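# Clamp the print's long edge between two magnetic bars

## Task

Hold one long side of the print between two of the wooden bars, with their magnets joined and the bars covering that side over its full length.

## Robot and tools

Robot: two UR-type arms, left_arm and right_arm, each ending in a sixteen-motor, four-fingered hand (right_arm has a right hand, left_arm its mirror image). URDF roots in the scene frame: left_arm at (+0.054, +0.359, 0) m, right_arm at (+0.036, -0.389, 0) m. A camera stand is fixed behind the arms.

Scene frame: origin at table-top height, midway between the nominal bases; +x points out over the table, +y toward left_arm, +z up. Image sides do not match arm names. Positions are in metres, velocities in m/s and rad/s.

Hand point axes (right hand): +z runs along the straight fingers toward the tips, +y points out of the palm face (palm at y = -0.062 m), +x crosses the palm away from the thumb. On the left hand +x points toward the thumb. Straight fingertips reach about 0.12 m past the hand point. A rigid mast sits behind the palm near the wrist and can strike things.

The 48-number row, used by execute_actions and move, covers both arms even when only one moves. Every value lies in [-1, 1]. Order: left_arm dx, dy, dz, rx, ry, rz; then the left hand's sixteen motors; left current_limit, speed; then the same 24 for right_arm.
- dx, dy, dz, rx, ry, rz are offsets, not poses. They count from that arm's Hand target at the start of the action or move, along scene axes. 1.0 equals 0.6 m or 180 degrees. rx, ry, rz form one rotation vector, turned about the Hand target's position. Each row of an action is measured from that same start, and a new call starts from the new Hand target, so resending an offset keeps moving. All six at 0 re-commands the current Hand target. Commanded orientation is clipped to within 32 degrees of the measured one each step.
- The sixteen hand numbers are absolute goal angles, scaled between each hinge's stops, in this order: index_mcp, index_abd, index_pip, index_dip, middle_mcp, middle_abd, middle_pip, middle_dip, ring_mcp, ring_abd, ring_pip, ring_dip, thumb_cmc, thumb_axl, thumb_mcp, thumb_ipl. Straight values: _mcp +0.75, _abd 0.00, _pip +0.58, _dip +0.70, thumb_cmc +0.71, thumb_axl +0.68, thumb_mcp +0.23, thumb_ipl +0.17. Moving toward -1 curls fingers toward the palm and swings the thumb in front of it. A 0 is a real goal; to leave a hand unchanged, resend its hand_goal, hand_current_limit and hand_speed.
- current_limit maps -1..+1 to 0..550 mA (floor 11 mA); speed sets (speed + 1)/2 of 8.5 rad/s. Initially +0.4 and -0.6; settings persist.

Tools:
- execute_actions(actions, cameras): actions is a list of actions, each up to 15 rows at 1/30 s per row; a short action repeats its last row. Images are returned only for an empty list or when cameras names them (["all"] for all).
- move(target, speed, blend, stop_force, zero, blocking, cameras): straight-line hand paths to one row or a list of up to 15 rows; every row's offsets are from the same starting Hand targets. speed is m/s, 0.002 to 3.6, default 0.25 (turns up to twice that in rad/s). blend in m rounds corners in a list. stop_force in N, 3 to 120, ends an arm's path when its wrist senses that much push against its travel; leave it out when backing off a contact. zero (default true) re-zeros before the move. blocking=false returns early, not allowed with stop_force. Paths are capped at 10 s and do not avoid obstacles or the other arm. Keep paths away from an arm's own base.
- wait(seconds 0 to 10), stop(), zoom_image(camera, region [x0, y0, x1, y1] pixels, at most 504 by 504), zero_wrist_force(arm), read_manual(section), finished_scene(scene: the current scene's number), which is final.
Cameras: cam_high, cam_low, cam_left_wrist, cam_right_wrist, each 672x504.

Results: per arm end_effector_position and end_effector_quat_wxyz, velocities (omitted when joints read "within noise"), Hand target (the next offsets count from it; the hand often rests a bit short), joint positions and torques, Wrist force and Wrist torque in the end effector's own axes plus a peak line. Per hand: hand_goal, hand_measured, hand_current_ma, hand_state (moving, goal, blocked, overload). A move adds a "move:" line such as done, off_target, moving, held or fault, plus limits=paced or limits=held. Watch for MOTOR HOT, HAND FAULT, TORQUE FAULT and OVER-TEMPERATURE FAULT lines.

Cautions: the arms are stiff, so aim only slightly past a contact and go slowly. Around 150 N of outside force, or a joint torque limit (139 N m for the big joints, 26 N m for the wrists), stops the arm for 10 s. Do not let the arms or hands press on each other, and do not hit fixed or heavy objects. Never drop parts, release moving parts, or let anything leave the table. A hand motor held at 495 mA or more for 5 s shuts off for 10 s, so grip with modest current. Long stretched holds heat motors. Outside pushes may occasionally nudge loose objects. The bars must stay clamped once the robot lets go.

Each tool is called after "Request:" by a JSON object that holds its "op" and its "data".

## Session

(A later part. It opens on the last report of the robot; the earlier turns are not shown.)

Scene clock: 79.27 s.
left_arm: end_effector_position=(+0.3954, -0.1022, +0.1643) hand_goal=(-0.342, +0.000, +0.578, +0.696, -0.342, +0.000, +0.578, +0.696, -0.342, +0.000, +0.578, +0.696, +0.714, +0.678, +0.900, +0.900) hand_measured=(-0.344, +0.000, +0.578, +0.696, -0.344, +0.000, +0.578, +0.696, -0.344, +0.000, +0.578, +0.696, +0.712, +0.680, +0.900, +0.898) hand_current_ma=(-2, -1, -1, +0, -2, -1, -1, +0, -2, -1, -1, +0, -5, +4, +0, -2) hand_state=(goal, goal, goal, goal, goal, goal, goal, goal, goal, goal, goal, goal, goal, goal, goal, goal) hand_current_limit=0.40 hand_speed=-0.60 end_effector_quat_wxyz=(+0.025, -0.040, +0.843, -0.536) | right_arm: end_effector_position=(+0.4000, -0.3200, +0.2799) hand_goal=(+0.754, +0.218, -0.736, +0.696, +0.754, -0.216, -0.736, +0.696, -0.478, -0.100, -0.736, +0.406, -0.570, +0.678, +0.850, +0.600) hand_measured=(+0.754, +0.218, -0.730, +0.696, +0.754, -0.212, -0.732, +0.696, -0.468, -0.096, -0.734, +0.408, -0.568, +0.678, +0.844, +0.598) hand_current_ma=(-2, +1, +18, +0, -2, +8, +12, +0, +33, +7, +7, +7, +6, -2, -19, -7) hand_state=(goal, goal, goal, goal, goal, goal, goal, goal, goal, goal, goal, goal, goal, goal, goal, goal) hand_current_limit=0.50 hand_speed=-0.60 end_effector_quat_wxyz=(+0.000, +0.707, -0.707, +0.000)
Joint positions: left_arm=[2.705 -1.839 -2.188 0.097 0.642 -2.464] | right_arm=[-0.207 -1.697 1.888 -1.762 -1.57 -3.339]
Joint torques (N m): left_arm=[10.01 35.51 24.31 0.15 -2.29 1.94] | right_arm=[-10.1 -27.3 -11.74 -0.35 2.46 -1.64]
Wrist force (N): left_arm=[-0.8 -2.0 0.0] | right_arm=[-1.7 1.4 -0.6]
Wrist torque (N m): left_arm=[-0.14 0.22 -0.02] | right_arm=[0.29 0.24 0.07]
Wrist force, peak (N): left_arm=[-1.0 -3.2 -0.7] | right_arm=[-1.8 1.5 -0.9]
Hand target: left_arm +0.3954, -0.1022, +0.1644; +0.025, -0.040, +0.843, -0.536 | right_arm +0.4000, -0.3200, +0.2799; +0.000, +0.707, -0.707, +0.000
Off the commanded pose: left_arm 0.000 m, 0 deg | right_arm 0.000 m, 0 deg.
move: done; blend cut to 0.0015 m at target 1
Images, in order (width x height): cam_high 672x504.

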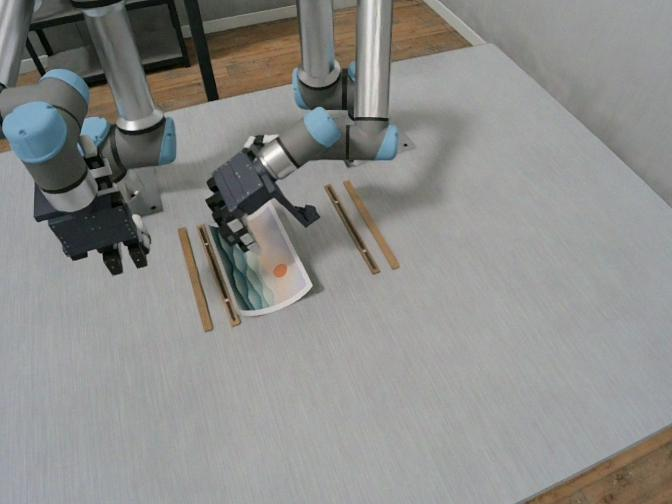

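Request:
{"op": "move", "data": {"target": [[0.0,0.05,0.176,0,0,0,-0.3425,0,0.577,0.696,-0.3425,0,0.577,0.696,-0.3425,0,0.577,0.696,0.714,0.678,0.9,0.9,0.4,-0.6,0,0,0,0,0,0,0.753,0.217,-0.737,0.696,0.753,-0.217,-0.737,0.696,-0.479,-0.1,-0.737,0.406,-0.571,0.678,0.85,0.6,0.5,-0.6],[0.1743,0.537,0.176,0,0,0,-0.3425,0,0.577,0.696,-0.3425,0,0.577,0.696,-0.3425,0,0.577,0.696,0.714,0.678,0.9,0.9,0.4,-0.6,0,0,0,0,0,0,0.753,0.217,-0.737,0.696,0.753,-0.217,-0.737,0.696,-0.479,-0.1,-0.737,0.406,-0.571,0.678,0.85,0.6,0.5,-0.6]], "speed": [0.15,0.25], "blend": [0.03,0], "cameras": ["cam_high"]}}

Request:
{"op": "zoom_image", "data": {"camera": "cam_high", "region": [165, 215, 245, 275]}}

Request:
{"op": "zoom_image", "data": {"camera": "cam_high", "region": [190, 275, 270, 335]}}

Scene clock: 83.47 s.
left_arm: end_effector_position=(+0.5000, +0.2200, +0.2700) hand_goal=(-0.342, +0.000, +0.578, +0.696, -0.342, +0.000, +0.578, +0.696, -0.342, +0.000, +0.578, +0.696, +0.714, +0.678, +0.900, +0.900) hand_measured=(-0.342, +0.000, +0.578, +0.696, -0.342, +0.000, +0.578, +0.696, -0.342, +0.000, +0.578, +0.696, +0.712, +0.680, +0.900, +0.898) hand_current_ma=(-1, -1, -1, +0, -1, -1, -1, +0, -1, -1, -1, +0, -5, +4, +0, -2) hand_state=(goal, goal, goal, goal, goal, goal, goal, goal, goal, goal, goal, goal, goal, goal, goal, goal) hand_current_limit=0.40 hand_speed=-0.60 end_effector_quat_wxyz=(+0.025, -0.040, +0.843, -0.536) | right_arm: end_effector_position=(+0.4000, -0.3200, +0.2799) hand_goal=(+0.754, +0.218, -0.736, +0.696, +0.754, -0.216, -0.736, +0.696, -0.478, -0.100, -0.736, +0.406, -0.570, +0.678, +0.850, +0.600) hand_measured=(+0.754, +0.218, -0.730, +0.696, +0.754, -0.212, -0.732, +0.696, -0.468, -0.096, -0.734, +0.408, -0.568, +0.678, +0.844, +0.598) hand_current_ma=(-2, +1, +18, +0, -2, +8, +12, +0, +33, +7, +7, +7, +6, -2, -19, -7) hand_state=(goal, goal, goal, goal, goal, goal, goal, goal, goal, goal, goal, goal, goal, goal, goal, goal) hand_current_limit=0.50 hand_speed=-0.60 end_effector_quat_wxyz=(+0.000, +0.707, -0.707, +0.000)
Joint positions: left_arm=[3.47 -1.492 -1.884 -1.869 0.516 -0.977] | right_arm=[-0.207 -1.697 1.888 -1.762 -1.57 -3.339]
Joint torques (N m): left_arm=[10.27 10.05 30.82 -0.16 0.48 1.91] | right_arm=[-10.53 -27.61 -10.88 -0.38 2.31 -1.34]
Wrist force (N): left_arm=[-0.7 -1.5 0.6] | right_arm=[-1.6 1.4 -0.7]
Wrist torque (N m): left_arm=[-0.09 0.17 -0.06] | right_arm=[0.30 0.23 0.08]
Wrist force, peak (N): left_arm=[-0.7 -2.7 0.9] | right_arm=[-1.9 1.4 -0.7]
Hand target: left_arm +0.5000, +0.2200, +0.2700; +0.025, -0.040, +0.843, -0.536 | right_arm +0.4000, -0.3200, +0.2799; +0.000, +0.707, -0.707, +0.000
Off the commanded pose: left_arm 0.000 m, 0 deg | right_arm 0.000 m, 0 deg.
move: done
Images, in order (width x height): cam_high 672x504.

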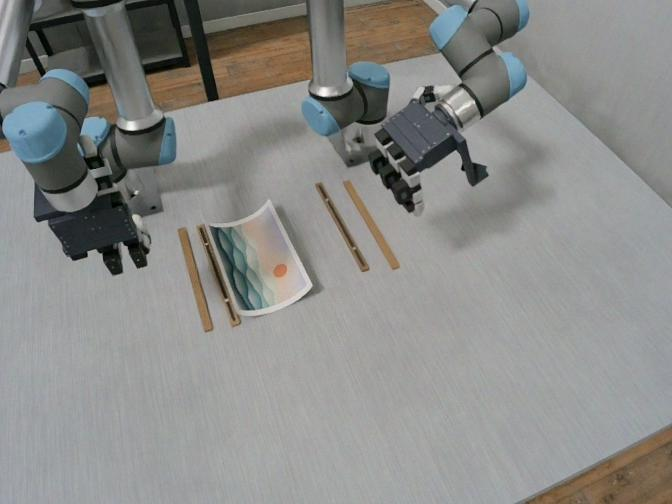

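Scaled by 6.300 from the camera's 672x504 image, which has a finer 960x720 frame.

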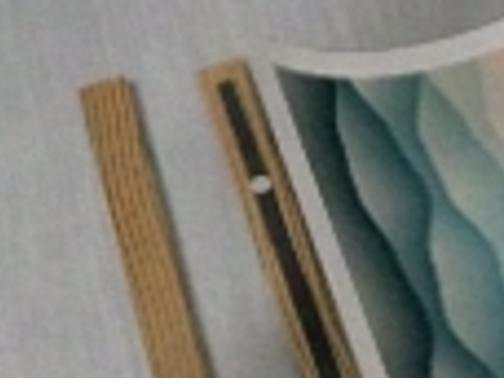

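Scaled by 6.300 from the camera's 672x504 image, which has a finer 960x720 frame.

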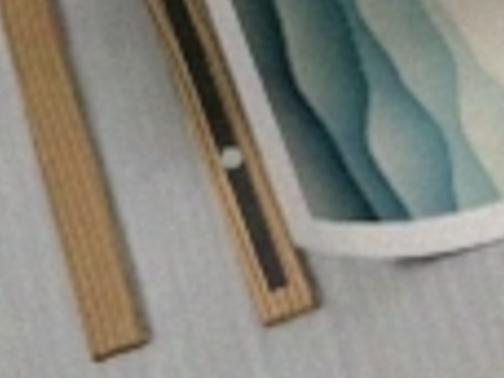

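Request:
{"op": "move", "data": {"target": [0,0,0,0,0,0,-0.3425,0,0.577,0.696,-0.3425,0,0.577,0.696,-0.3425,0,0.577,0.696,0.714,0.678,0.9,0.9,0.4,-0.6,-0.0902,0.1555,-0.2498,0,0,-0.0028,0.753,0.217,-0.737,0.696,0.753,-0.217,-0.737,0.696,-0.479,-0.1,-0.737,0.406,-0.571,0.678,0.85,0.6,0.5,-0.6], "speed": 0.2, "cameras": ["cam_high","cam_right_wrist"]}}

Request:
{"op": "zoom_image", "data": {"camera": "cam_high", "region": [100, 170, 340, 350]}}

Scene clock: 88.03 s.
left_arm: end_effector_position=(+0.5000, +0.2200, +0.2700) hand_goal=(-0.342, +0.000, +0.578, +0.696, -0.342, +0.000, +0.578, +0.696, -0.342, +0.000, +0.578, +0.696, +0.714, +0.678, +0.900, +0.900) hand_measured=(-0.342, +0.000, +0.578, +0.696, -0.342, +0.000, +0.578, +0.696, -0.342, +0.000, +0.578, +0.696, +0.712, +0.680, +0.900, +0.898) hand_current_ma=(-1, -1, -1, +0, -1, -1, -1, +0, -1, -1, -1, +0, -5, +4, +0, -2) hand_state=(goal, goal, goal, goal, goal, goal, goal, goal, goal, goal, goal, goal, goal, goal, goal, goal) hand_current_limit=0.40 hand_speed=-0.60 end_effector_quat_wxyz=(+0.025, -0.040, +0.843, -0.536) | right_arm: end_effector_position=(+0.3459, -0.2267, +0.1301) hand_goal=(+0.754, +0.218, -0.736, +0.696, +0.754, -0.216, -0.736, +0.696, -0.478, -0.100, -0.736, +0.406, -0.570, +0.678, +0.850, +0.600) hand_measured=(+0.754, +0.218, -0.730, +0.696, +0.754, -0.212, -0.732, +0.696, -0.468, -0.096, -0.734, +0.408, -0.568, +0.678, +0.844, +0.598) hand_current_ma=(-2, +1, +18, +0, -2, +8, +12, +0, +33, +6, +7, +7, +6, -2, -19, -7) hand_state=(goal, goal, goal, goal, goal, goal, goal, goal, goal, goal, goal, goal, goal, goal, goal, goal) hand_current_limit=0.50 hand_speed=-0.60 end_effector_quat_wxyz=(+0.000, +0.704, -0.710, +0.000)
Joint positions: left_arm=[3.47 -1.493 -1.883 -1.869 0.516 -0.977] | right_arm=[0.004 -1.624 2.242 -2.188 -1.57 -3.119]
Joint torques (N m): left_arm=[10.88 11.37 31.49 -0.05 0.46 2.16] | right_arm=[10.11 -4.69 -8.87 -4.74 -2.76 2.29]
Wrist force (N): left_arm=[-0.5 -1.6 0.6] | right_arm=[-1.6 1.4 -0.7]
Wrist torque (N m): left_arm=[-0.10 0.15 -0.05] | right_arm=[0.29 0.22 -0.04]
Wrist force, peak (N): left_arm=[-0.6 -2.0 0.4] | right_arm=[-2.2 1.9 0.3]
Hand target: left_arm +0.5000, +0.2200, +0.2700; +0.025, -0.040, +0.843, -0.536 | right_arm +0.3459, -0.2267, +0.1301; +0.000, +0.704, -0.710, +0.000
Off the commanded pose: left_arm 0.000 m, 0 deg | right_arm 0.000 m, 0 deg.
move: done
Images, in order (width x height): cam_high 672x504, cam_right_wrist 672x504.

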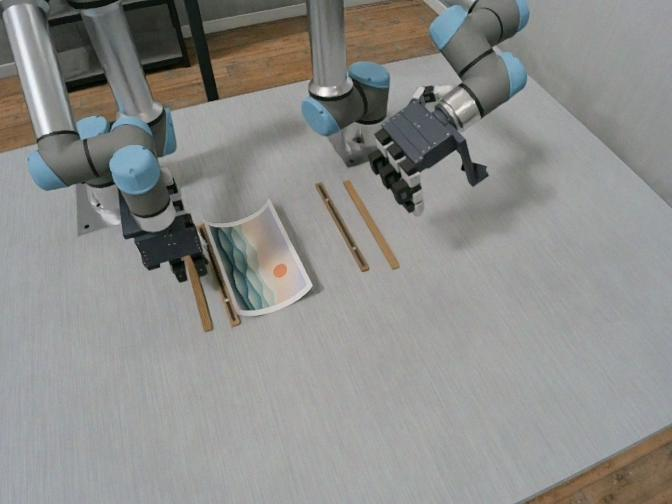

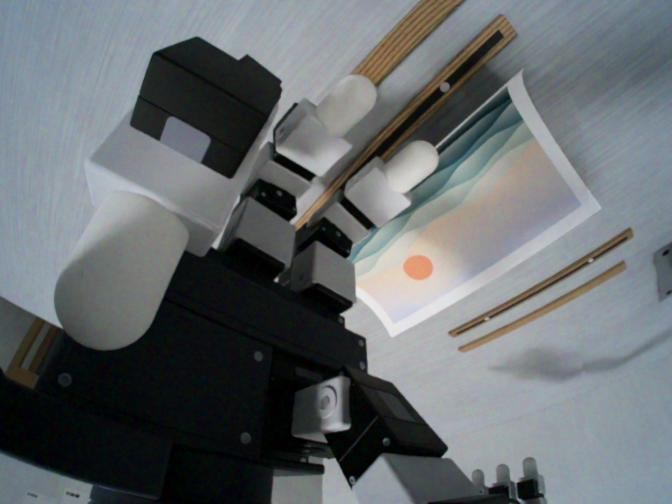

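Scaled by 2.100 from the camera's 672x504 image, which has a finer 960x720 frame.

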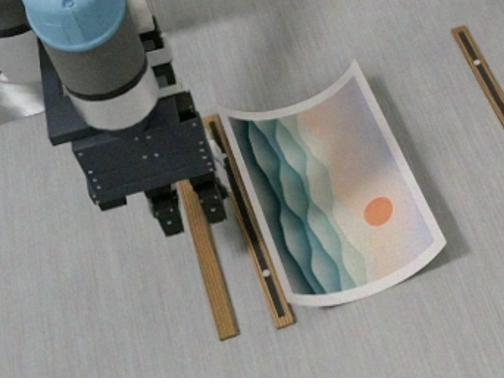

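Request:
{"op": "move", "data": {"target": [0,0,0,0,0,0,-0.3425,0,0.577,0.696,-0.3425,0,0.577,0.696,-0.3425,0,0.577,0.696,0.714,0.678,0.9,0.9,0.4,-0.6,0,0,-0.083,0,0,0,0.753,0.217,-0.737,0.696,0.753,-0.217,-0.737,0.696,-0.479,-0.1,-0.737,0.406,-0.571,0.678,0.85,0.6,0.5,-0.6], "speed": 0.1, "cameras": ["cam_high","cam_right_wrist"]}}

Request:
{"op": "zoom_image", "data": {"camera": "cam_high", "region": [140, 220, 260, 310]}}

Request:
{"op": "zoom_image", "data": {"camera": "cam_right_wrist", "region": [250, 0, 520, 203]}}

Scene clock: 90.10 s.
left_arm: end_effector_position=(+0.5000, +0.2200, +0.2700) hand_goal=(-0.342, +0.000, +0.578, +0.696, -0.342, +0.000, +0.578, +0.696, -0.342, +0.000, +0.578, +0.696, +0.714, +0.678, +0.900, +0.900) hand_measured=(-0.342, +0.000, +0.578, +0.696, -0.342, +0.000, +0.578, +0.696, -0.342, +0.000, +0.578, +0.696, +0.712, +0.680, +0.900, +0.898) hand_current_ma=(-1, -1, -1, +0, -1, -1, -1, +0, -1, -1, -1, +0, -5, +4, +0, -2) hand_state=(goal, goal, goal, goal, goal, goal, goal, goal, goal, goal, goal, goal, goal, goal, goal, goal) hand_current_limit=0.40 hand_speed=-0.60 end_effector_quat_wxyz=(+0.025, -0.040, +0.843, -0.536) | right_arm: end_effector_position=(+0.3459, -0.2267, +0.0803) hand_goal=(+0.754, +0.218, -0.736, +0.696, +0.754, -0.216, -0.736, +0.696, -0.478, -0.100, -0.736, +0.406, -0.570, +0.678, +0.850, +0.600) hand_measured=(+0.754, +0.218, -0.730, +0.696, +0.754, -0.212, -0.732, +0.696, -0.468, -0.096, -0.734, +0.408, -0.568, +0.678, +0.844, +0.598) hand_current_ma=(-2, +1, +18, +0, -2, +8, +12, +0, +33, +6, +7, +7, +6, -2, -19, -7) hand_state=(goal, goal, goal, goal, goal, goal, goal, goal, goal, goal, goal, goal, goal, goal, goal, goal) hand_current_limit=0.50 hand_speed=-0.60 end_effector_quat_wxyz=(+0.000, +0.704, -0.710, +0.000)
Joint positions: left_arm=[3.47 -1.493 -1.883 -1.869 0.516 -0.977] | right_arm=[0.004 -1.525 2.31 -2.355 -1.57 -3.119]
Joint torques (N m): left_arm=[8.92 9.63 30.52 -0.04 0.6 2.06] | right_arm=[11.25 -7.06 -6.76 -4.58 0.17 2.09]
Wrist force (N): left_arm=[-0.5 -1.5 0.3] | right_arm=[-1.6 1.4 -0.7]
Wrist torque (N m): left_arm=[-0.07 0.15 -0.05] | right_arm=[0.30 0.22 -0.03]
Wrist force, peak (N): left_arm=[-0.4 -1.9 0.5] | right_arm=[-1.8 1.7 -0.7]
Hand target: left_arm +0.5000, +0.2200, +0.2700; +0.025, -0.040, +0.843, -0.536 | right_arm +0.3459, -0.2267, +0.0803; +0.000, +0.704, -0.710, +0.000
Off the commanded pose: left_arm 0.000 m, 0 deg | right_arm 0.000 m, 0 deg.
move: done
Images, in order (width x height): cam_high 672x504, cam_right_wrist 672x504.

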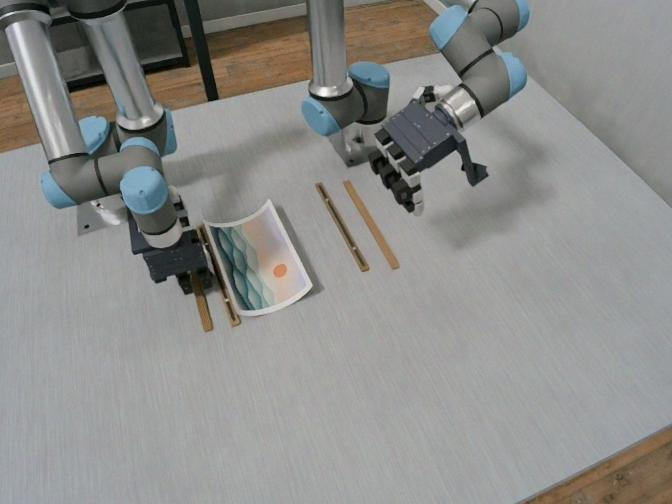

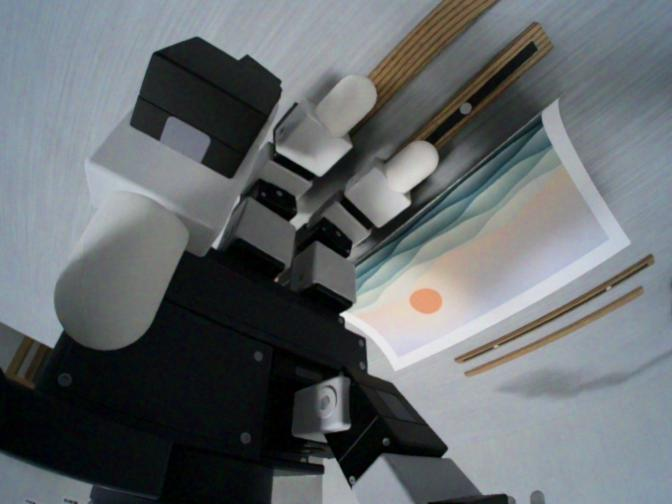

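Scaled by 4.200 from the camera's 672x504 image, which has a finer 960x720 frame.

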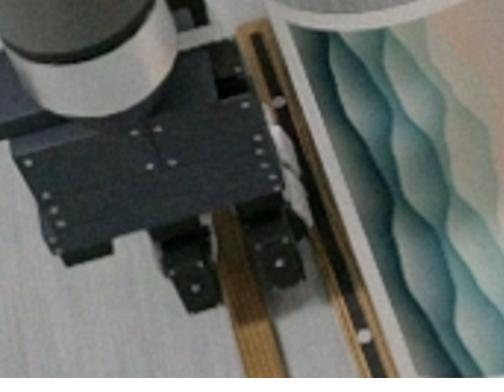

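Scaled by 1.867 from the camera's 672x504 image, which has a finer 960x720 frame.

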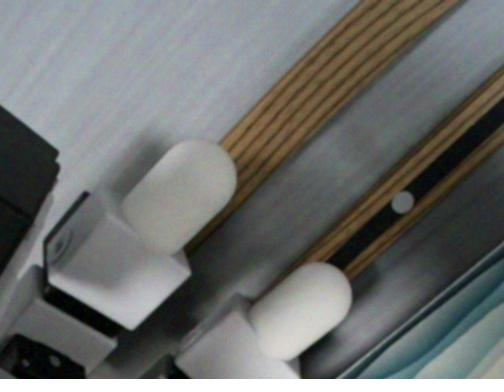

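Request:
{"op": "move", "data": {"target": [0,0,0,0,0,0,-0.3425,0,0.577,0.696,-0.3425,0,0.577,0.696,-0.3425,0,0.577,0.696,0.714,0.678,0.9,0.9,0.4,-0.6,0,-0.0067,-0.008,0,0,0,0.753,0.217,-0.737,0.696,0.753,-0.217,-0.737,0.696,-0.479,-0.1,-0.737,0.406,-0.571,0.678,0.85,0.6,0.5,-0.6], "speed": 0.05, "cameras": ["cam_high","cam_right_wrist"]}}

Request:
{"op": "zoom_image", "data": {"camera": "cam_high", "region": [170, 265, 230, 310]}}

Request:
{"op": "zoom_image", "data": {"camera": "cam_right_wrist", "region": [250, 0, 520, 203]}}

Scene clock: 95.13 s.
left_arm: end_effector_position=(+0.5000, +0.2200, +0.2700) hand_goal=(-0.342, +0.000, +0.578, +0.696, -0.342, +0.000, +0.578, +0.696, -0.342, +0.000, +0.578, +0.696, +0.714, +0.678, +0.900, +0.900) hand_measured=(-0.342, +0.000, +0.578, +0.696, -0.342, +0.000, +0.578, +0.696, -0.342, +0.000, +0.578, +0.696, +0.712, +0.680, +0.900, +0.898) hand_current_ma=(-1, -1, -1, +0, -1, -1, -1, +0, -1, -1, -1, +0, -5, +4, +0, -2) hand_state=(goal, goal, goal, goal, goal, goal, goal, goal, goal, goal, goal, goal, goal, goal, goal, goal) hand_current_limit=0.40 hand_speed=-0.60 end_effector_quat_wxyz=(+0.025, -0.040, +0.843, -0.536) | right_arm: end_effector_position=(+0.3459, -0.2306, +0.0755) hand_goal=(+0.754, +0.218, -0.736, +0.696, +0.754, -0.216, -0.736, +0.696, -0.478, -0.100, -0.736, +0.406, -0.570, +0.678, +0.850, +0.600) hand_measured=(+0.754, +0.218, -0.730, +0.696, +0.754, -0.212, -0.732, +0.696, -0.468, -0.096, -0.734, +0.408, -0.568, +0.678, +0.844, +0.598) hand_current_ma=(-2, +1, +18, +0, -2, +8, +12, +0, +33, +6, +7, +7, +6, -2, -19, -7) hand_state=(goal, goal, goal, goal, goal, goal, goal, goal, goal, goal, goal, goal, goal, goal, goal, goal) hand_current_limit=0.50 hand_speed=-0.60 end_effector_quat_wxyz=(+0.000, +0.704, -0.710, +0.000)
Joint positions: left_arm=[3.47 -1.493 -1.883 -1.869 0.516 -0.977] | right_arm=[-0.006 -1.517 2.319 -2.372 -1.57 -3.129]
Joint torques (N m): left_arm=[9.33 8.85 31.55 -0.32 0.53 1.73] | right_arm=[-11.62 -7.49 -7.07 -4.42 0.82 -2.09]
Wrist force (N): left_arm=[-0.4 -1.7 0.5] | right_arm=[-1.2 1.6 -0.5]
Wrist torque (N m): left_arm=[-0.11 0.15 -0.04] | right_arm=[0.30 0.17 0.12]
Wrist force, peak (N): left_arm=[-0.5 -2.0 0.7] | right_arm=[-1.7 1.7 -0.8]
Hand target: left_arm +0.5000, +0.2200, +0.2700; +0.025, -0.040, +0.843, -0.536 | right_arm +0.3459, -0.2307, +0.0755; +0.000, +0.704, -0.710, +0.000
Off the commanded pose: left_arm 0.000 m, 0 deg | right_arm 0.000 m, 0 deg.
move: done
Images, in order (width x height): cam_high 672x504, cam_right_wrist 672x504.

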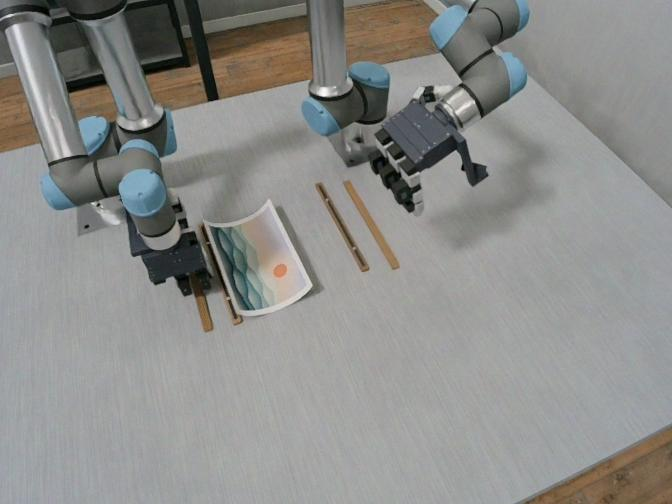

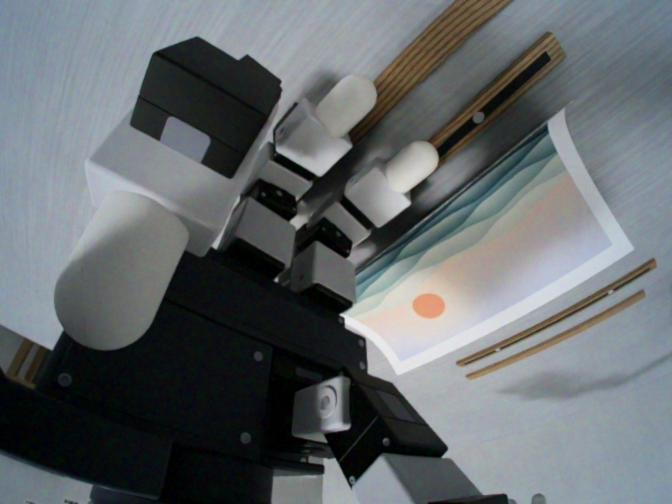

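Scaled by 8.400 from the camera's 672x504 image, which has a finer 960x720 frame.

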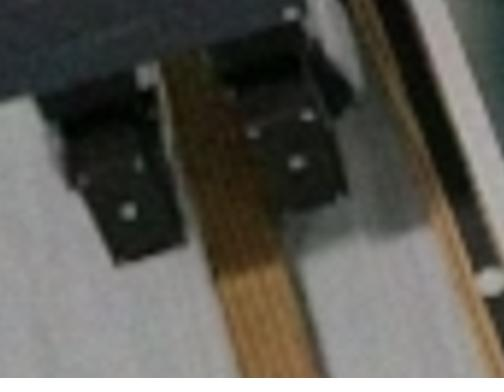

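Scaled by 1.867 from the camera's 672x504 image, which has a finer 960x720 frame.

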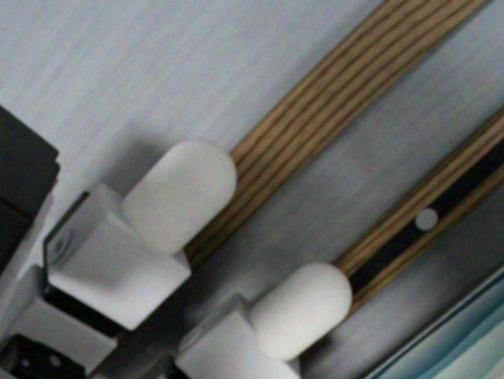

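Request:
{"op": "move", "data": {"target": [0,0,0,0,0,0,-0.3425,0,0.577,0.696,-0.3425,0,0.577,0.696,-0.3425,0,0.577,0.696,0.714,0.678,0.9,0.9,0.4,-0.6,0,-0.0017,-0.0167,0,0,0,0.753,0.217,-0.737,0.696,0.753,-0.217,-0.737,0.696,-0.479,-0.1,-0.737,0.406,-0.571,0.678,0.85,0.6,0.5,-0.6], "speed": 0.015, "stop_force": 4, "cameras": ["cam_high"]}}

Request:
{"op": "zoom_image", "data": {"camera": "cam_high", "region": [170, 265, 230, 310]}}

Scene clock: 97.47 s.
left_arm: end_effector_position=(+0.5000, +0.2200, +0.2700) hand_goal=(-0.342, +0.000, +0.578, +0.696, -0.342, +0.000, +0.578, +0.696, -0.342, +0.000, +0.578, +0.696, +0.714, +0.678, +0.900, +0.900) hand_measured=(-0.342, +0.000, +0.578, +0.696, -0.342, +0.000, +0.578, +0.696, -0.342, +0.000, +0.578, +0.696, +0.712, +0.680, +0.900, +0.898) hand_current_ma=(-1, -1, -1, +0, -1, -1, -1, +0, -1, -1, -1, +0, -5, +4, +0, -2) hand_state=(goal, goal, goal, goal, goal, goal, goal, goal, goal, goal, goal, goal, goal, goal, goal, goal) hand_current_limit=0.40 hand_speed=-0.60 end_effector_quat_wxyz=(+0.025, -0.040, +0.843, -0.536) | right_arm: end_effector_position=(+0.3459, -0.2317, +0.0654) hand_goal=(+0.754, +0.218, -0.736, +0.696, +0.754, -0.216, -0.736, +0.696, -0.478, -0.100, -0.736, +0.406, -0.570, +0.678, +0.850, +0.600) hand_measured=(+0.754, +0.218, -0.730, +0.696, +0.754, -0.212, -0.732, +0.696, -0.468, -0.096, -0.734, +0.408, -0.568, +0.678, +0.844, +0.598) hand_current_ma=(-2, +1, +18, +0, -2, +8, +12, +0, +33, +6, +7, +7, +6, -2, -19, -7) hand_state=(goal, goal, goal, goal, goal, goal, goal, goal, goal, goal, goal, goal, goal, goal, goal, goal) hand_current_limit=0.50 hand_speed=-0.60 end_effector_quat_wxyz=(+0.000, +0.704, -0.710, +0.000)
Joint positions: left_arm=[3.47 -1.493 -1.883 -1.869 0.516 -0.977] | right_arm=[-0.009 -1.494 2.331 -2.407 -1.57 -3.132]
Joint torques (N m): left_arm=[10.19 9.85 31.42 -0.12 0.35 2.06] | right_arm=[-9.54 -8.5 -5.29 -4.34 -0.58 -1.65]
Wrist force (N): left_arm=[-0.1 -1.7 0.4] | right_arm=[-1.4 1.2 -0.6]
Wrist torque (N m): left_arm=[-0.11 0.09 -0.01] | right_arm=[0.25 0.19 0.09]
Wrist force, peak (N): left_arm=[-0.5 -2.0 0.7] | right_arm=[-1.6 1.6 -0.7]
Hand target: left_arm +0.5000, +0.2200, +0.2700; +0.025, -0.040, +0.843, -0.536 | right_arm +0.3459, -0.2317, +0.0654; +0.000, +0.704, -0.710, +0.000
Off the commanded pose: left_arm 0.000 m, 0 deg | right_arm 0.000 m, 0 deg.
move: done
Images, in order (width x height): cam_high 672x504.

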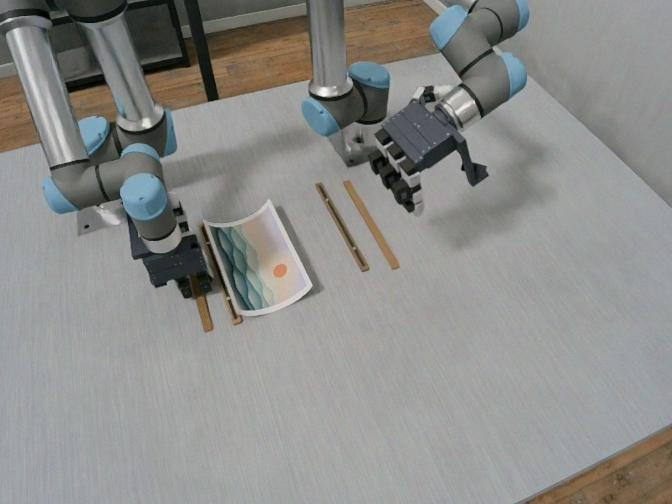

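Scaled by 8.400 from the camera's 672x504 image, which has a finer 960x720 frame.

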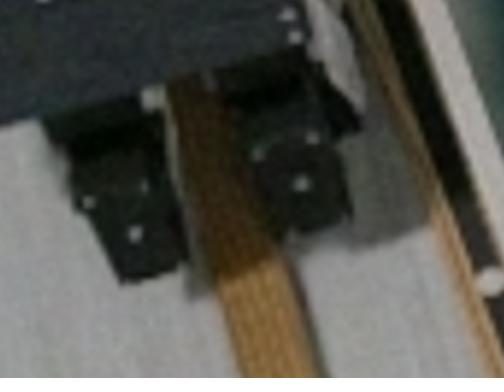

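Request:
{"op": "move", "data": {"target": [[0,0,0,0,0,0,-0.3425,0,0.577,0.696,-0.3425,0,0.577,0.696,-0.3425,0,0.577,0.696,0.714,0.678,0.9,0.9,0.4,-0.6,0,0,0,0,0,0,0.753,0.1,-0.737,0.696,0.753,-0.1,-0.737,0.696,-0.479,-0.1,-0.737,0.406,-0.571,0.678,0.85,0.6,0.5,-0.95],[0,0,0,0,0,0,-0.3425,0,0.577,0.696,-0.3425,0,0.577,0.696,-0.3425,0,0.577,0.696,0.714,0.678,0.9,0.9,0.4,-0.6,0,0,-0.005,0,0,0,0.753,0.1,-0.737,0.696,0.753,-0.1,-0.737,0.696,-0.479,-0.1,-0.737,0.406,-0.571,0.678,0.85,0.6,0.5,-0.95]], "speed": 0.015}}

Request:
{"op": "move", "data": {"target": [0,0,0,0,0,0,-0.3425,0,0.577,0.696,-0.3425,0,0.577,0.696,-0.3425,0,0.577,0.696,0.714,0.678,0.9,0.9,0.4,-0.6,0,0,0,0,0,0,0.753,0.04,-0.737,0.696,0.753,-0.04,-0.737,0.696,-0.479,-0.1,-0.737,0.406,-0.571,0.678,0.85,0.6,0.5,-0.96], "speed": 0.015}}

Request:
{"op": "move", "data": {"target": [0,0,0,0,0,0,-0.3425,0,0.577,0.696,-0.3425,0,0.577,0.696,-0.3425,0,0.577,0.696,0.714,0.678,0.9,0.9,0.4,-0.6,0,0,0,0,0,0,0.753,0.0,-0.737,0.696,0.753,0.0,-0.737,0.696,-0.479,-0.1,-0.737,0.406,-0.571,0.678,0.85,0.6,0.5,-0.96], "speed": 0.015, "cameras": ["cam_high"]}}

Request:
{"op": "zoom_image", "data": {"camera": "cam_high", "region": [170, 265, 250, 325]}}

Scene clock: 100.33 s.
left_arm: end_effector_position=(+0.5000, +0.2200, +0.2700) hand_goal=(-0.342, +0.000, +0.578, +0.696, -0.342, +0.000, +0.578, +0.696, -0.342, +0.000, +0.578, +0.696, +0.714, +0.678, +0.900, +0.900) hand_measured=(-0.342, +0.000, +0.578, +0.696, -0.342, +0.000, +0.578, +0.696, -0.342, +0.000, +0.578, +0.696, +0.712, +0.680, +0.900, +0.898) hand_current_ma=(-1, -1, -1, +0, -1, -1, -1, +0, -1, -1, -1, +0, -5, +4, +0, -2) hand_state=(goal, goal, goal, goal, goal, goal, goal, goal, goal, goal, goal, goal, goal, goal, goal, goal) hand_current_limit=0.40 hand_speed=-0.60 end_effector_quat_wxyz=(+0.025, -0.040, +0.843, -0.536) | right_arm: end_effector_position=(+0.3459, -0.2317, +0.0625) hand_goal=(+0.754, +0.100, -0.736, +0.696, +0.754, -0.100, -0.736, +0.696, -0.478, -0.100, -0.736, +0.406, -0.570, +0.678, +0.850, +0.600) hand_measured=(+0.754, +0.104, -0.730, +0.696, +0.754, -0.102, -0.732, +0.696, -0.468, -0.096, -0.734, +0.408, -0.568, +0.678, +0.844, +0.598) hand_current_ma=(-2, +6, +18, +0, -2, -6, +12, +0, +33, +6, +7, +7, +6, -2, -19, -7) hand_state=(goal, goal, goal, goal, goal, goal, goal, goal, goal, goal, goal, goal, goal, goal, goal, goal) hand_current_limit=0.50 hand_speed=-0.95 end_effector_quat_wxyz=(+0.000, +0.704, -0.710, +0.000)
Joint positions: left_arm=[3.47 -1.493 -1.883 -1.869 0.516 -0.977] | right_arm=[-0.009 -1.487 2.334 -2.417 -1.57 -3.132]
Joint torques (N m): left_arm=[10.22 9.39 32.17 -0.06 0.38 2.09] | right_arm=[-10.25 -8.35 -5.66 -4.61 -1.55 -1.64]
Wrist force (N): left_arm=[-0.4 -1.7 0.4] | right_arm=[-1.5 1.6 -0.7]
Wrist torque (N m): left_arm=[-0.10 0.13 -0.03] | right_arm=[0.31 0.21 0.09]
Wrist force, peak (N): left_arm=[-0.4 -1.9 0.6] | right_arm=[-1.5 1.6 -0.7]
Hand target: left_arm +0.5000, +0.2200, +0.2700; +0.025, -0.040, +0.843, -0.536 | right_arm +0.3459, -0.2317, +0.0624; +0.000, +0.704, -0.710, +0.000
Off the commanded pose: left_arm 0.000 m, 0 deg | right_arm 0.000 m, 0 deg.
move: done

Scene clock: 100.93 s.
left_arm: end_effector_position=(+0.5000, +0.2200, +0.2700) hand_goal=(-0.342, +0.000, +0.578, +0.696, -0.342, +0.000, +0.578, +0.696, -0.342, +0.000, +0.578, +0.696, +0.714, +0.678, +0.900, +0.900) hand_measured=(-0.342, +0.000, +0.578, +0.696, -0.342, +0.000, +0.578, +0.696, -0.342, +0.000, +0.578, +0.696, +0.712, +0.680, +0.900, +0.898) hand_current_ma=(-1, -1, -1, +0, -1, -1, -1, +0, -1, -1, -1, +0, -5, +4, +0, -2) hand_state=(goal, goal, goal, goal, goal, goal, goal, goal, goal, goal, goal, goal, goal, goal, goal, goal) hand_current_limit=0.40 hand_speed=-0.60 end_effector_quat_wxyz=(+0.025, -0.040, +0.843, -0.536) | right_arm: end_effector_position=(+0.3459, -0.2317, +0.0624) hand_goal=(+0.754, +0.040, -0.736, +0.696, +0.754, -0.040, -0.736, +0.696, -0.478, -0.100, -0.736, +0.406, -0.570, +0.678, +0.850, +0.600) hand_measured=(+0.754, +0.044, -0.730, +0.696, +0.754, -0.044, -0.732, +0.696, -0.468, -0.096, -0.734, +0.408, -0.568, +0.678, +0.844, +0.598) hand_current_ma=(-2, +7, +18, +0, -2, -8, +12, +0, +33, +6, +7, +7, +6, -2, -19, -7) hand_state=(goal, goal, goal, goal, goal, goal, goal, goal, goal, goal, goal, goal, goal, goal, goal, goal) hand_current_limit=0.50 hand_speed=-0.96 end_effector_quat_wxyz=(+0.000, +0.704, -0.710, +0.000)
Joint positions: left_arm=[3.47 -1.493 -1.883 -1.869 0.516 -0.977] | right_arm=[-0.009 -1.487 2.334 -2.418 -1.57 -3.132]
Joint torques (N m): left_arm=[10.06 9.73 30.46 0.2 0.4 2.17] | right_arm=[-8.65 -9.04 -5.28 -4.57 -1.95 -1.66]
Wrist force (N): left_arm=[-0.6 -1.5 0.4] | right_arm=[-1.2 1.5 -0.8]
Wrist torque (N m): left_arm=[-0.07 0.15 -0.05] | right_arm=[0.31 0.19 0.10]
Wrist force, peak (N): left_arm=[-0.7 -1.8 0.6] | right_arm=[-1.5 1.5 -0.6]
Hand target: left_arm +0.5000, +0.2200, +0.2700; +0.025, -0.040, +0.843, -0.536 | right_arm +0.3459, -0.2317, +0.0624; +0.000, +0.704, -0.710, +0.000
Off the commanded pose: left_arm 0.000 m, 0 deg | right_arm 0.000 m, 0 deg.
move: done

Scene clock: 101.43 s.
left_arm: end_effector_position=(+0.5000, +0.2200, +0.2700) hand_goal=(-0.342, +0.000, +0.578, +0.696, -0.342, +0.000, +0.578, +0.696, -0.342, +0.000, +0.578, +0.696, +0.714, +0.678, +0.900, +0.900) hand_measured=(-0.342, +0.000, +0.578, +0.696, -0.342, +0.000, +0.578, +0.696, -0.342, +0.000, +0.578, +0.696, +0.712, +0.680, +0.900, +0.898) hand_current_ma=(-1, -1, -1, +0, -1, -1, -1, +0, -1, -1, -1, +0, -5, +4, +0, -2) hand_state=(goal, goal, goal, goal, goal, goal, goal, goal, goal, goal, goal, goal, goal, goal, goal, goal) hand_current_limit=0.40 hand_speed=-0.60 end_effector_quat_wxyz=(+0.025, -0.040, +0.843, -0.536) | right_arm: end_effector_position=(+0.3459, -0.2317, +0.0624) hand_goal=(+0.754, +0.000, -0.736, +0.696, +0.754, +0.000, -0.736, +0.696, -0.478, -0.100, -0.736, +0.406, -0.570, +0.678, +0.850, +0.600) hand_measured=(+0.754, +0.008, -0.730, +0.696, +0.754, -0.008, -0.732, +0.696, -0.468, -0.096, -0.734, +0.408, -0.568, +0.678, +0.844, +0.598) hand_current_ma=(+1, +19, +18, +0, -2, -17, +12, +0, +33, +6, +7, +7, +6, -2, -19, -7) hand_state=(goal, goal, goal, goal, goal, goal, goal, goal, goal, goal, goal, goal, goal, goal, goal, goal) hand_current_limit=0.50 hand_speed=-0.96 end_effector_quat_wxyz=(+0.000, +0.704, -0.710, +0.000)
Joint positions: left_arm=[3.47 -1.493 -1.883 -1.869 0.516 -0.977] | right_arm=[-0.009 -1.487 2.334 -2.418 -1.57 -3.132]
Joint torques (N m): left_arm=[9.06 9.42 30.05 -0.07 0.42 2.21] | right_arm=[-9.9 -9.16 -5.41 -4.36 -2.25 -1.73]
Wrist force (N): left_arm=[-0.3 -1.7 0.5] | right_arm=[-1.3 1.5 -0.3]
Wrist torque (N m): left_arm=[-0.11 0.13 -0.03] | right_arm=[0.26 0.19 0.09]
Wrist force, peak (N): left_arm=[-0.4 -2.0 0.5] | right_arm=[-1.4 1.7 -0.3]
Hand target: left_arm +0.5000, +0.2200, +0.2700; +0.025, -0.040, +0.843, -0.536 | right_arm +0.3459, -0.2317, +0.0624; +0.000, +0.704, -0.710, +0.000
Off the commanded pose: left_arm 0.000 m, 0 deg | right_arm 0.000 m, 0 deg.
move: done
Images, in order (width x height): cam_high 672x504.

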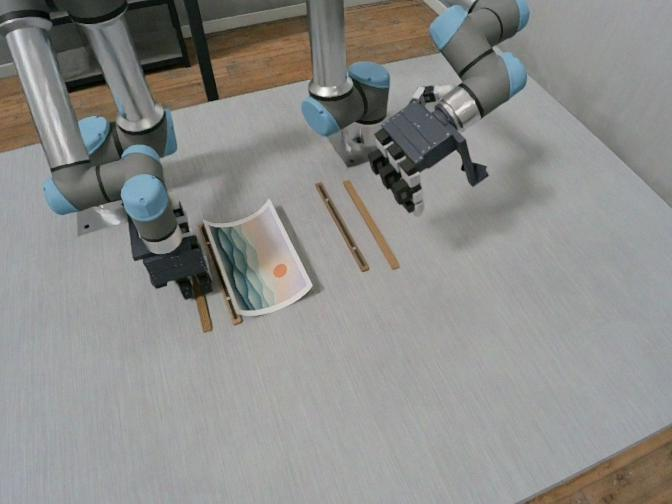

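Scaled by 6.300 from the camera's 672x504 image, which has a finer 960x720 frame.

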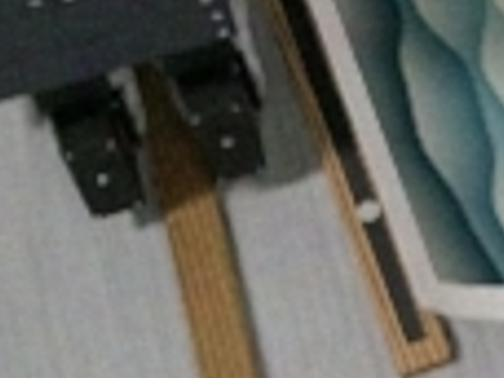

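Request:
{"op": "move", "data": {"target": [[0,0,0,0,0,0,-0.3425,0,0.577,0.696,-0.3425,0,0.577,0.696,-0.3425,0,0.577,0.696,0.714,0.678,0.9,0.9,0.4,-0.6,0,0,0,0,0,0,0.753,-0.04,-0.737,0.696,0.753,0.04,-0.737,0.696,-0.479,-0.1,-0.737,0.406,-0.571,0.678,0.85,0.6,0.5,-0.96],[0,0,0,0,0,0,-0.3425,0,0.577,0.696,-0.3425,0,0.577,0.696,-0.3425,0,0.577,0.696,0.714,0.678,0.9,0.9,0.4,-0.6,0,0,0,0,0,0,0.753,-0.075,-0.737,0.696,0.753,0.075,-0.737,0.696,-0.479,-0.1,-0.737,0.406,-0.571,0.678,0.85,0.6,0.5,-0.96],[0,0,0,0,0,0,-0.3425,0,0.577,0.696,-0.3425,0,0.577,0.696,-0.3425,0,0.577,0.696,0.714,0.678,0.9,0.9,0.4,-0.6,0,0,0,0,0,0,0.753,-0.105,-0.737,0.696,0.753,0.105,-0.737,0.696,-0.479,-0.1,-0.737,0.406,-0.571,0.678,0.85,0.6,0.5,-0.96]], "speed": 0.015, "cameras": ["cam_high"]}}

Request:
{"op": "zoom_image", "data": {"camera": "cam_high", "region": [170, 265, 250, 325]}}

Scene clock: 105.67 s.
left_arm: end_effector_position=(+0.5000, +0.2200, +0.2700) hand_goal=(-0.342, +0.000, +0.578, +0.696, -0.342, +0.000, +0.578, +0.696, -0.342, +0.000, +0.578, +0.696, +0.714, +0.678, +0.900, +0.900) hand_measured=(-0.342, +0.000, +0.578, +0.696, -0.342, +0.000, +0.578, +0.696, -0.342, +0.000, +0.578, +0.696, +0.712, +0.680, +0.900, +0.898) hand_current_ma=(-1, -1, -1, +0, -1, -1, -1, +0, -1, -1, -1, +0, -5, +4, +0, -2) hand_state=(goal, goal, goal, goal, goal, goal, goal, goal, goal, goal, goal, goal, goal, goal, goal, goal) hand_current_limit=0.40 hand_speed=-0.60 end_effector_quat_wxyz=(+0.025, -0.040, +0.843, -0.536) | right_arm: end_effector_position=(+0.3459, -0.2317, +0.0624) hand_goal=(+0.754, -0.104, -0.736, +0.696, +0.754, +0.106, -0.736, +0.696, -0.478, -0.100, -0.736, +0.406, -0.570, +0.678, +0.850, +0.600) hand_measured=(+0.754, +0.000, -0.730, +0.696, +0.754, +0.004, -0.732, +0.696, -0.468, -0.096, -0.734, +0.408, -0.568, +0.678, +0.844, +0.598) hand_current_ma=(+2, +369, +18, +0, -2, -357, +12, +0, +33, +6, +7, +7, +6, -2, -19, -7) hand_state=(goal, blocked, goal, goal, goal, blocked, goal, goal, goal, goal, goal, goal, goal, goal, goal, goal) hand_current_limit=0.50 hand_speed=-0.96 end_effector_quat_wxyz=(+0.000, +0.704, -0.710, +0.000)
Joint positions: left_arm=[3.47 -1.493 -1.883 -1.869 0.516 -0.977] | right_arm=[-0.009 -1.487 2.334 -2.418 -1.57 -3.132]
Joint torques (N m): left_arm=[9.05 9.6 30.73 0.21 0.22 1.93] | right_arm=[-7.55 -10.83 -7.47 -4.53 -2.13 -1.74]
Wrist force (N): left_arm=[-0.6 -1.5 0.6] | right_arm=[-1.3 1.4 -0.2]
Wrist torque (N m): left_arm=[-0.09 0.17 -0.06] | right_arm=[0.24 0.18 0.10]
Wrist force, peak (N): left_arm=[-0.5 -2.0 0.6] | right_arm=[-1.6 1.7 -0.4]
Hand target: left_arm +0.5000, +0.2200, +0.2700; +0.025, -0.040, +0.843, -0.536 | right_arm +0.3459, -0.2317, +0.0624; +0.000, +0.704, -0.710, +0.000
Off the commanded pose: left_arm 0.000 m, 0 deg | right_arm 0.000 m, 0 deg.
move: done
Images, in order (width x height): cam_high 672x504.

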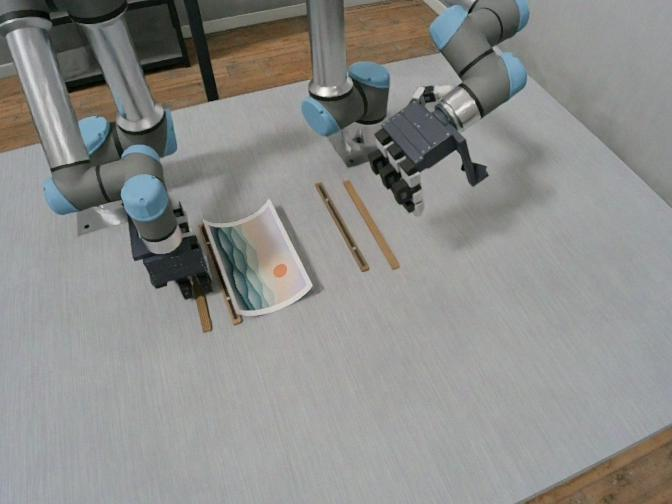

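Scaled by 6.300 from the camera's 672x504 image, which has a finer 960x720 frame.

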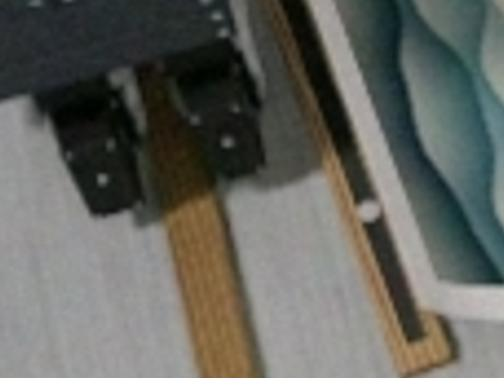

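Request:
{"op": "move", "data": {"target": [[0,0,0,0,0,0,-0.3425,0,0.577,0.696,-0.3425,0,0.577,0.696,-0.3425,0,0.577,0.696,0.714,0.678,0.9,0.9,0.4,-0.6,0,0,0.01,0,0,0,0.753,-0.105,-0.737,0.696,0.753,0.105,-0.737,0.696,-0.479,-0.1,-0.737,0.406,-0.571,0.678,0.85,0.6,0.5,-0.96],[0,0,0,0,0,0,-0.3425,0,0.577,0.696,-0.3425,0,0.577,0.696,-0.3425,0,0.577,0.696,0.714,0.678,0.9,0.9,0.4,-0.6,0,0,0.125,0,0,0,0.753,-0.105,-0.737,0.696,0.753,0.105,-0.737,0.696,-0.479,-0.1,-0.737,0.406,-0.571,0.678,0.85,0.6,0.5,-0.96]], "speed": [0.02,0.08], "blend": [0.004,0], "cameras": ["cam_high"]}}

Request:
{"op": "zoom_image", "data": {"camera": "cam_high", "region": [140, 200, 260, 350]}}

Scene clock: 108.73 s.
left_arm: end_effector_position=(+0.5000, +0.2200, +0.2700) hand_goal=(-0.342, +0.000, +0.578, +0.696, -0.342, +0.000, +0.578, +0.696, -0.342, +0.000, +0.578, +0.696, +0.714, +0.678, +0.900, +0.900) hand_measured=(-0.342, +0.000, +0.578, +0.696, -0.342, +0.000, +0.578, +0.696, -0.342, +0.000, +0.578, +0.696, +0.712, +0.680, +0.900, +0.898) hand_current_ma=(-1, -1, -1, +0, -1, -1, -1, +0, -1, -1, -1, +0, -5, +4, +0, -2) hand_state=(goal, goal, goal, goal, goal, goal, goal, goal, goal, goal, goal, goal, goal, goal, goal, goal) hand_current_limit=0.40 hand_speed=-0.60 end_effector_quat_wxyz=(+0.025, -0.040, +0.843, -0.536) | right_arm: end_effector_position=(+0.3459, -0.2317, +0.1373) hand_goal=(+0.754, -0.104, -0.736, +0.696, +0.754, +0.106, -0.736, +0.696, -0.478, -0.100, -0.736, +0.406, -0.570, +0.678, +0.850, +0.600) hand_measured=(+0.756, +0.000, -0.730, +0.696, +0.754, +0.004, -0.732, +0.696, -0.468, -0.096, -0.734, +0.408, -0.568, +0.678, +0.844, +0.598) hand_current_ma=(+2, +369, +18, +0, -2, -357, +12, +0, +33, +6, +7, +7, +6, -2, -19, -7) hand_state=(goal, blocked, goal, goal, goal, blocked, goal, goal, goal, goal, goal, goal, goal, goal, goal, goal) hand_current_limit=0.50 hand_speed=-0.96 end_effector_quat_wxyz=(+0.000, +0.704, -0.710, +0.000)
Joint positions: left_arm=[3.47 -1.493 -1.883 -1.869 0.516 -0.977] | right_arm=[-0.009 -1.641 2.235 -2.164 -1.57 -3.132]
Joint torques (N m): left_arm=[9.82 8.84 30.47 -0.23 0.27 2.22] | right_arm=[-11.08 -25.97 -31.35 -0.35 1.24 -1.72]
Wrist force (N): left_arm=[-0.5 -1.7 0.4] | right_arm=[-1.7 1.5 -0.3]
Wrist torque (N m): left_arm=[-0.10 0.15 -0.04] | right_arm=[0.28 0.23 0.07]
Wrist force, peak (N): left_arm=[-0.6 -2.0 0.5] | right_arm=[-1.8 1.7 -0.4]
Hand target: left_arm +0.5000, +0.2200, +0.2700; +0.025, -0.040, +0.843, -0.536 | right_arm +0.3459, -0.2317, +0.1374; +0.000, +0.704, -0.710, +0.000
Off the commanded pose: left_arm 0.000 m, 0 deg | right_arm 0.000 m, 0 deg.
move: done; blend cut to 0.003 m at target 1
Images, in order (width x height): cam_high 672x504.

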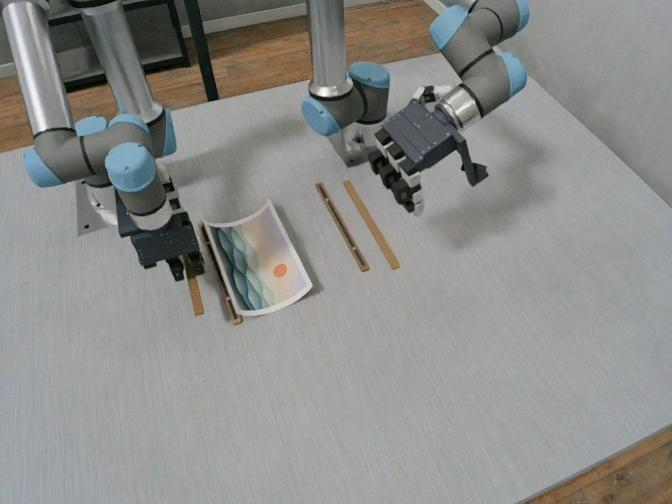

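Scaled by 3.360 from the camera's 672x504 image, which has a finer 960x720 frame.

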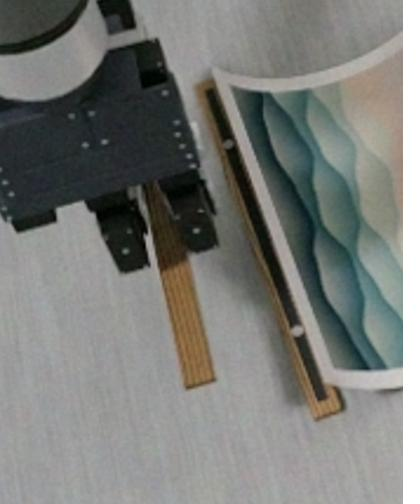

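Request:
{"op": "move", "data": {"target": [0,0,0,0,0,0,-0.3425,0,0.577,0.696,-0.3425,0,0.577,0.696,-0.3425,0,0.577,0.696,0.714,0.678,0.9,0.9,0.4,-0.6,0.0133,0.0928,0,0,0,0.0167,0.753,-0.105,-0.737,0.696,0.753,0.105,-0.737,0.696,-0.479,-0.1,-0.737,0.406,-0.571,0.678,0.85,0.6,0.5,-0.96], "speed": 0.08, "cameras": ["cam_high","cam_right_wrist"]}}

Request:
{"op": "zoom_image", "data": {"camera": "cam_high", "region": [140, 200, 260, 350]}}

Scene clock: 110.73 s.
left_arm: end_effector_position=(+0.5000, +0.2200, +0.2700) hand_goal=(-0.342, +0.000, +0.578, +0.696, -0.342, +0.000, +0.578, +0.696, -0.342, +0.000, +0.578, +0.696, +0.714, +0.678, +0.900, +0.900) hand_measured=(-0.342, +0.000, +0.578, +0.696, -0.342, +0.000, +0.578, +0.696, -0.342, +0.000, +0.578, +0.696, +0.712, +0.680, +0.900, +0.898) hand_current_ma=(-1, -1, -1, +0, -1, -1, -1, +0, -1, -1, -1, +0, -5, +4, +0, -2) hand_state=(goal, goal, goal, goal, goal, goal, goal, goal, goal, goal, goal, goal, goal, goal, goal, goal) hand_current_limit=0.40 hand_speed=-0.60 end_effector_quat_wxyz=(+0.025, -0.040, +0.843, -0.536) | right_arm: end_effector_position=(+0.3539, -0.1761, +0.1374) hand_goal=(+0.754, -0.104, -0.736, +0.696, +0.754, +0.106, -0.736, +0.696, -0.478, -0.100, -0.736, +0.406, -0.570, +0.678, +0.850, +0.600) hand_measured=(+0.756, +0.000, -0.730, +0.696, +0.754, +0.004, -0.732, +0.696, -0.468, -0.096, -0.734, +0.408, -0.568, +0.678, +0.844, +0.598) hand_current_ma=(+2, +369, +18, +0, -2, -357, +12, +0, +33, +6, +7, +7, +6, -2, -19, -7) hand_state=(goal, blocked, goal, goal, goal, blocked, goal, goal, goal, goal, goal, goal, goal, goal, goal, goal) hand_current_limit=0.50 hand_speed=-0.96 end_effector_quat_wxyz=(+0.000, +0.723, -0.691, +0.000)
Joint positions: left_arm=[3.47 -1.493 -1.883 -1.869 0.516 -0.977] | right_arm=[0.135 -1.562 2.159 -2.167 -1.57 -3.04]
Joint torques (N m): left_arm=[6.59 10.82 31.36 -0.04 0.05 2.13] | right_arm=[10.06 -8.32 -31.85 -4.09 -2.76 2.27]
Wrist force (N): left_arm=[-0.2 -1.7 0.7] | right_arm=[-1.7 1.6 0.1]
Wrist torque (N m): left_arm=[-0.13 0.12 -0.02] | right_arm=[0.27 0.23 -0.02]
Wrist force, peak (N): left_arm=[-0.5 -1.8 0.9] | right_arm=[-2.0 1.7 -0.1]
Hand target: left_arm +0.5000, +0.2200, +0.2700; +0.025, -0.040, +0.843, -0.536 | right_arm +0.3539, -0.1760, +0.1374; +0.000, +0.723, -0.691, +0.000
Off the commanded pose: left_arm 0.000 m, 0 deg | right_arm 0.000 m, 0 deg.
move: done
Images, in order (width x height): cam_high 672x504, cam_right_wrist 672x504.

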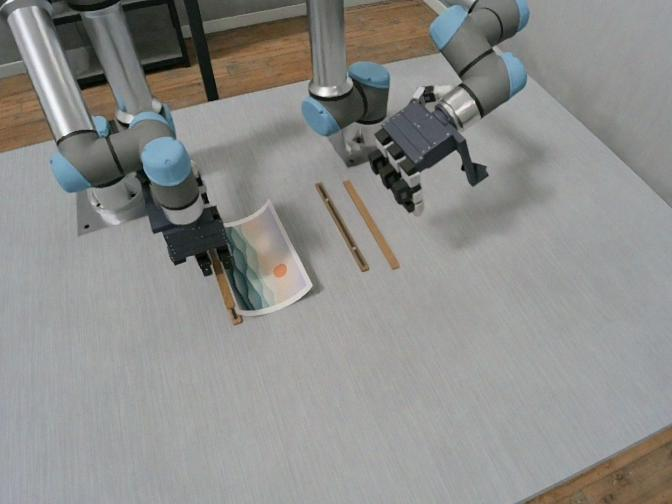

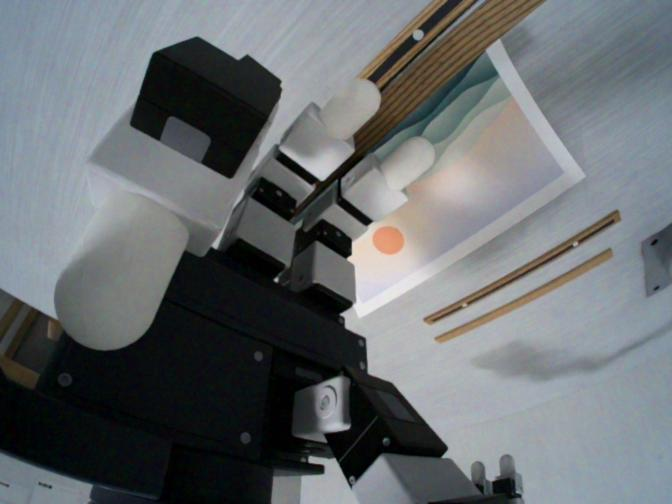

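Scaled by 3.360 from the camera's 672x504 image, which has a finer 960x720 frame.

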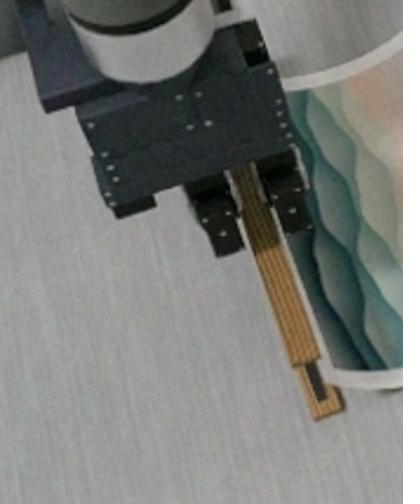

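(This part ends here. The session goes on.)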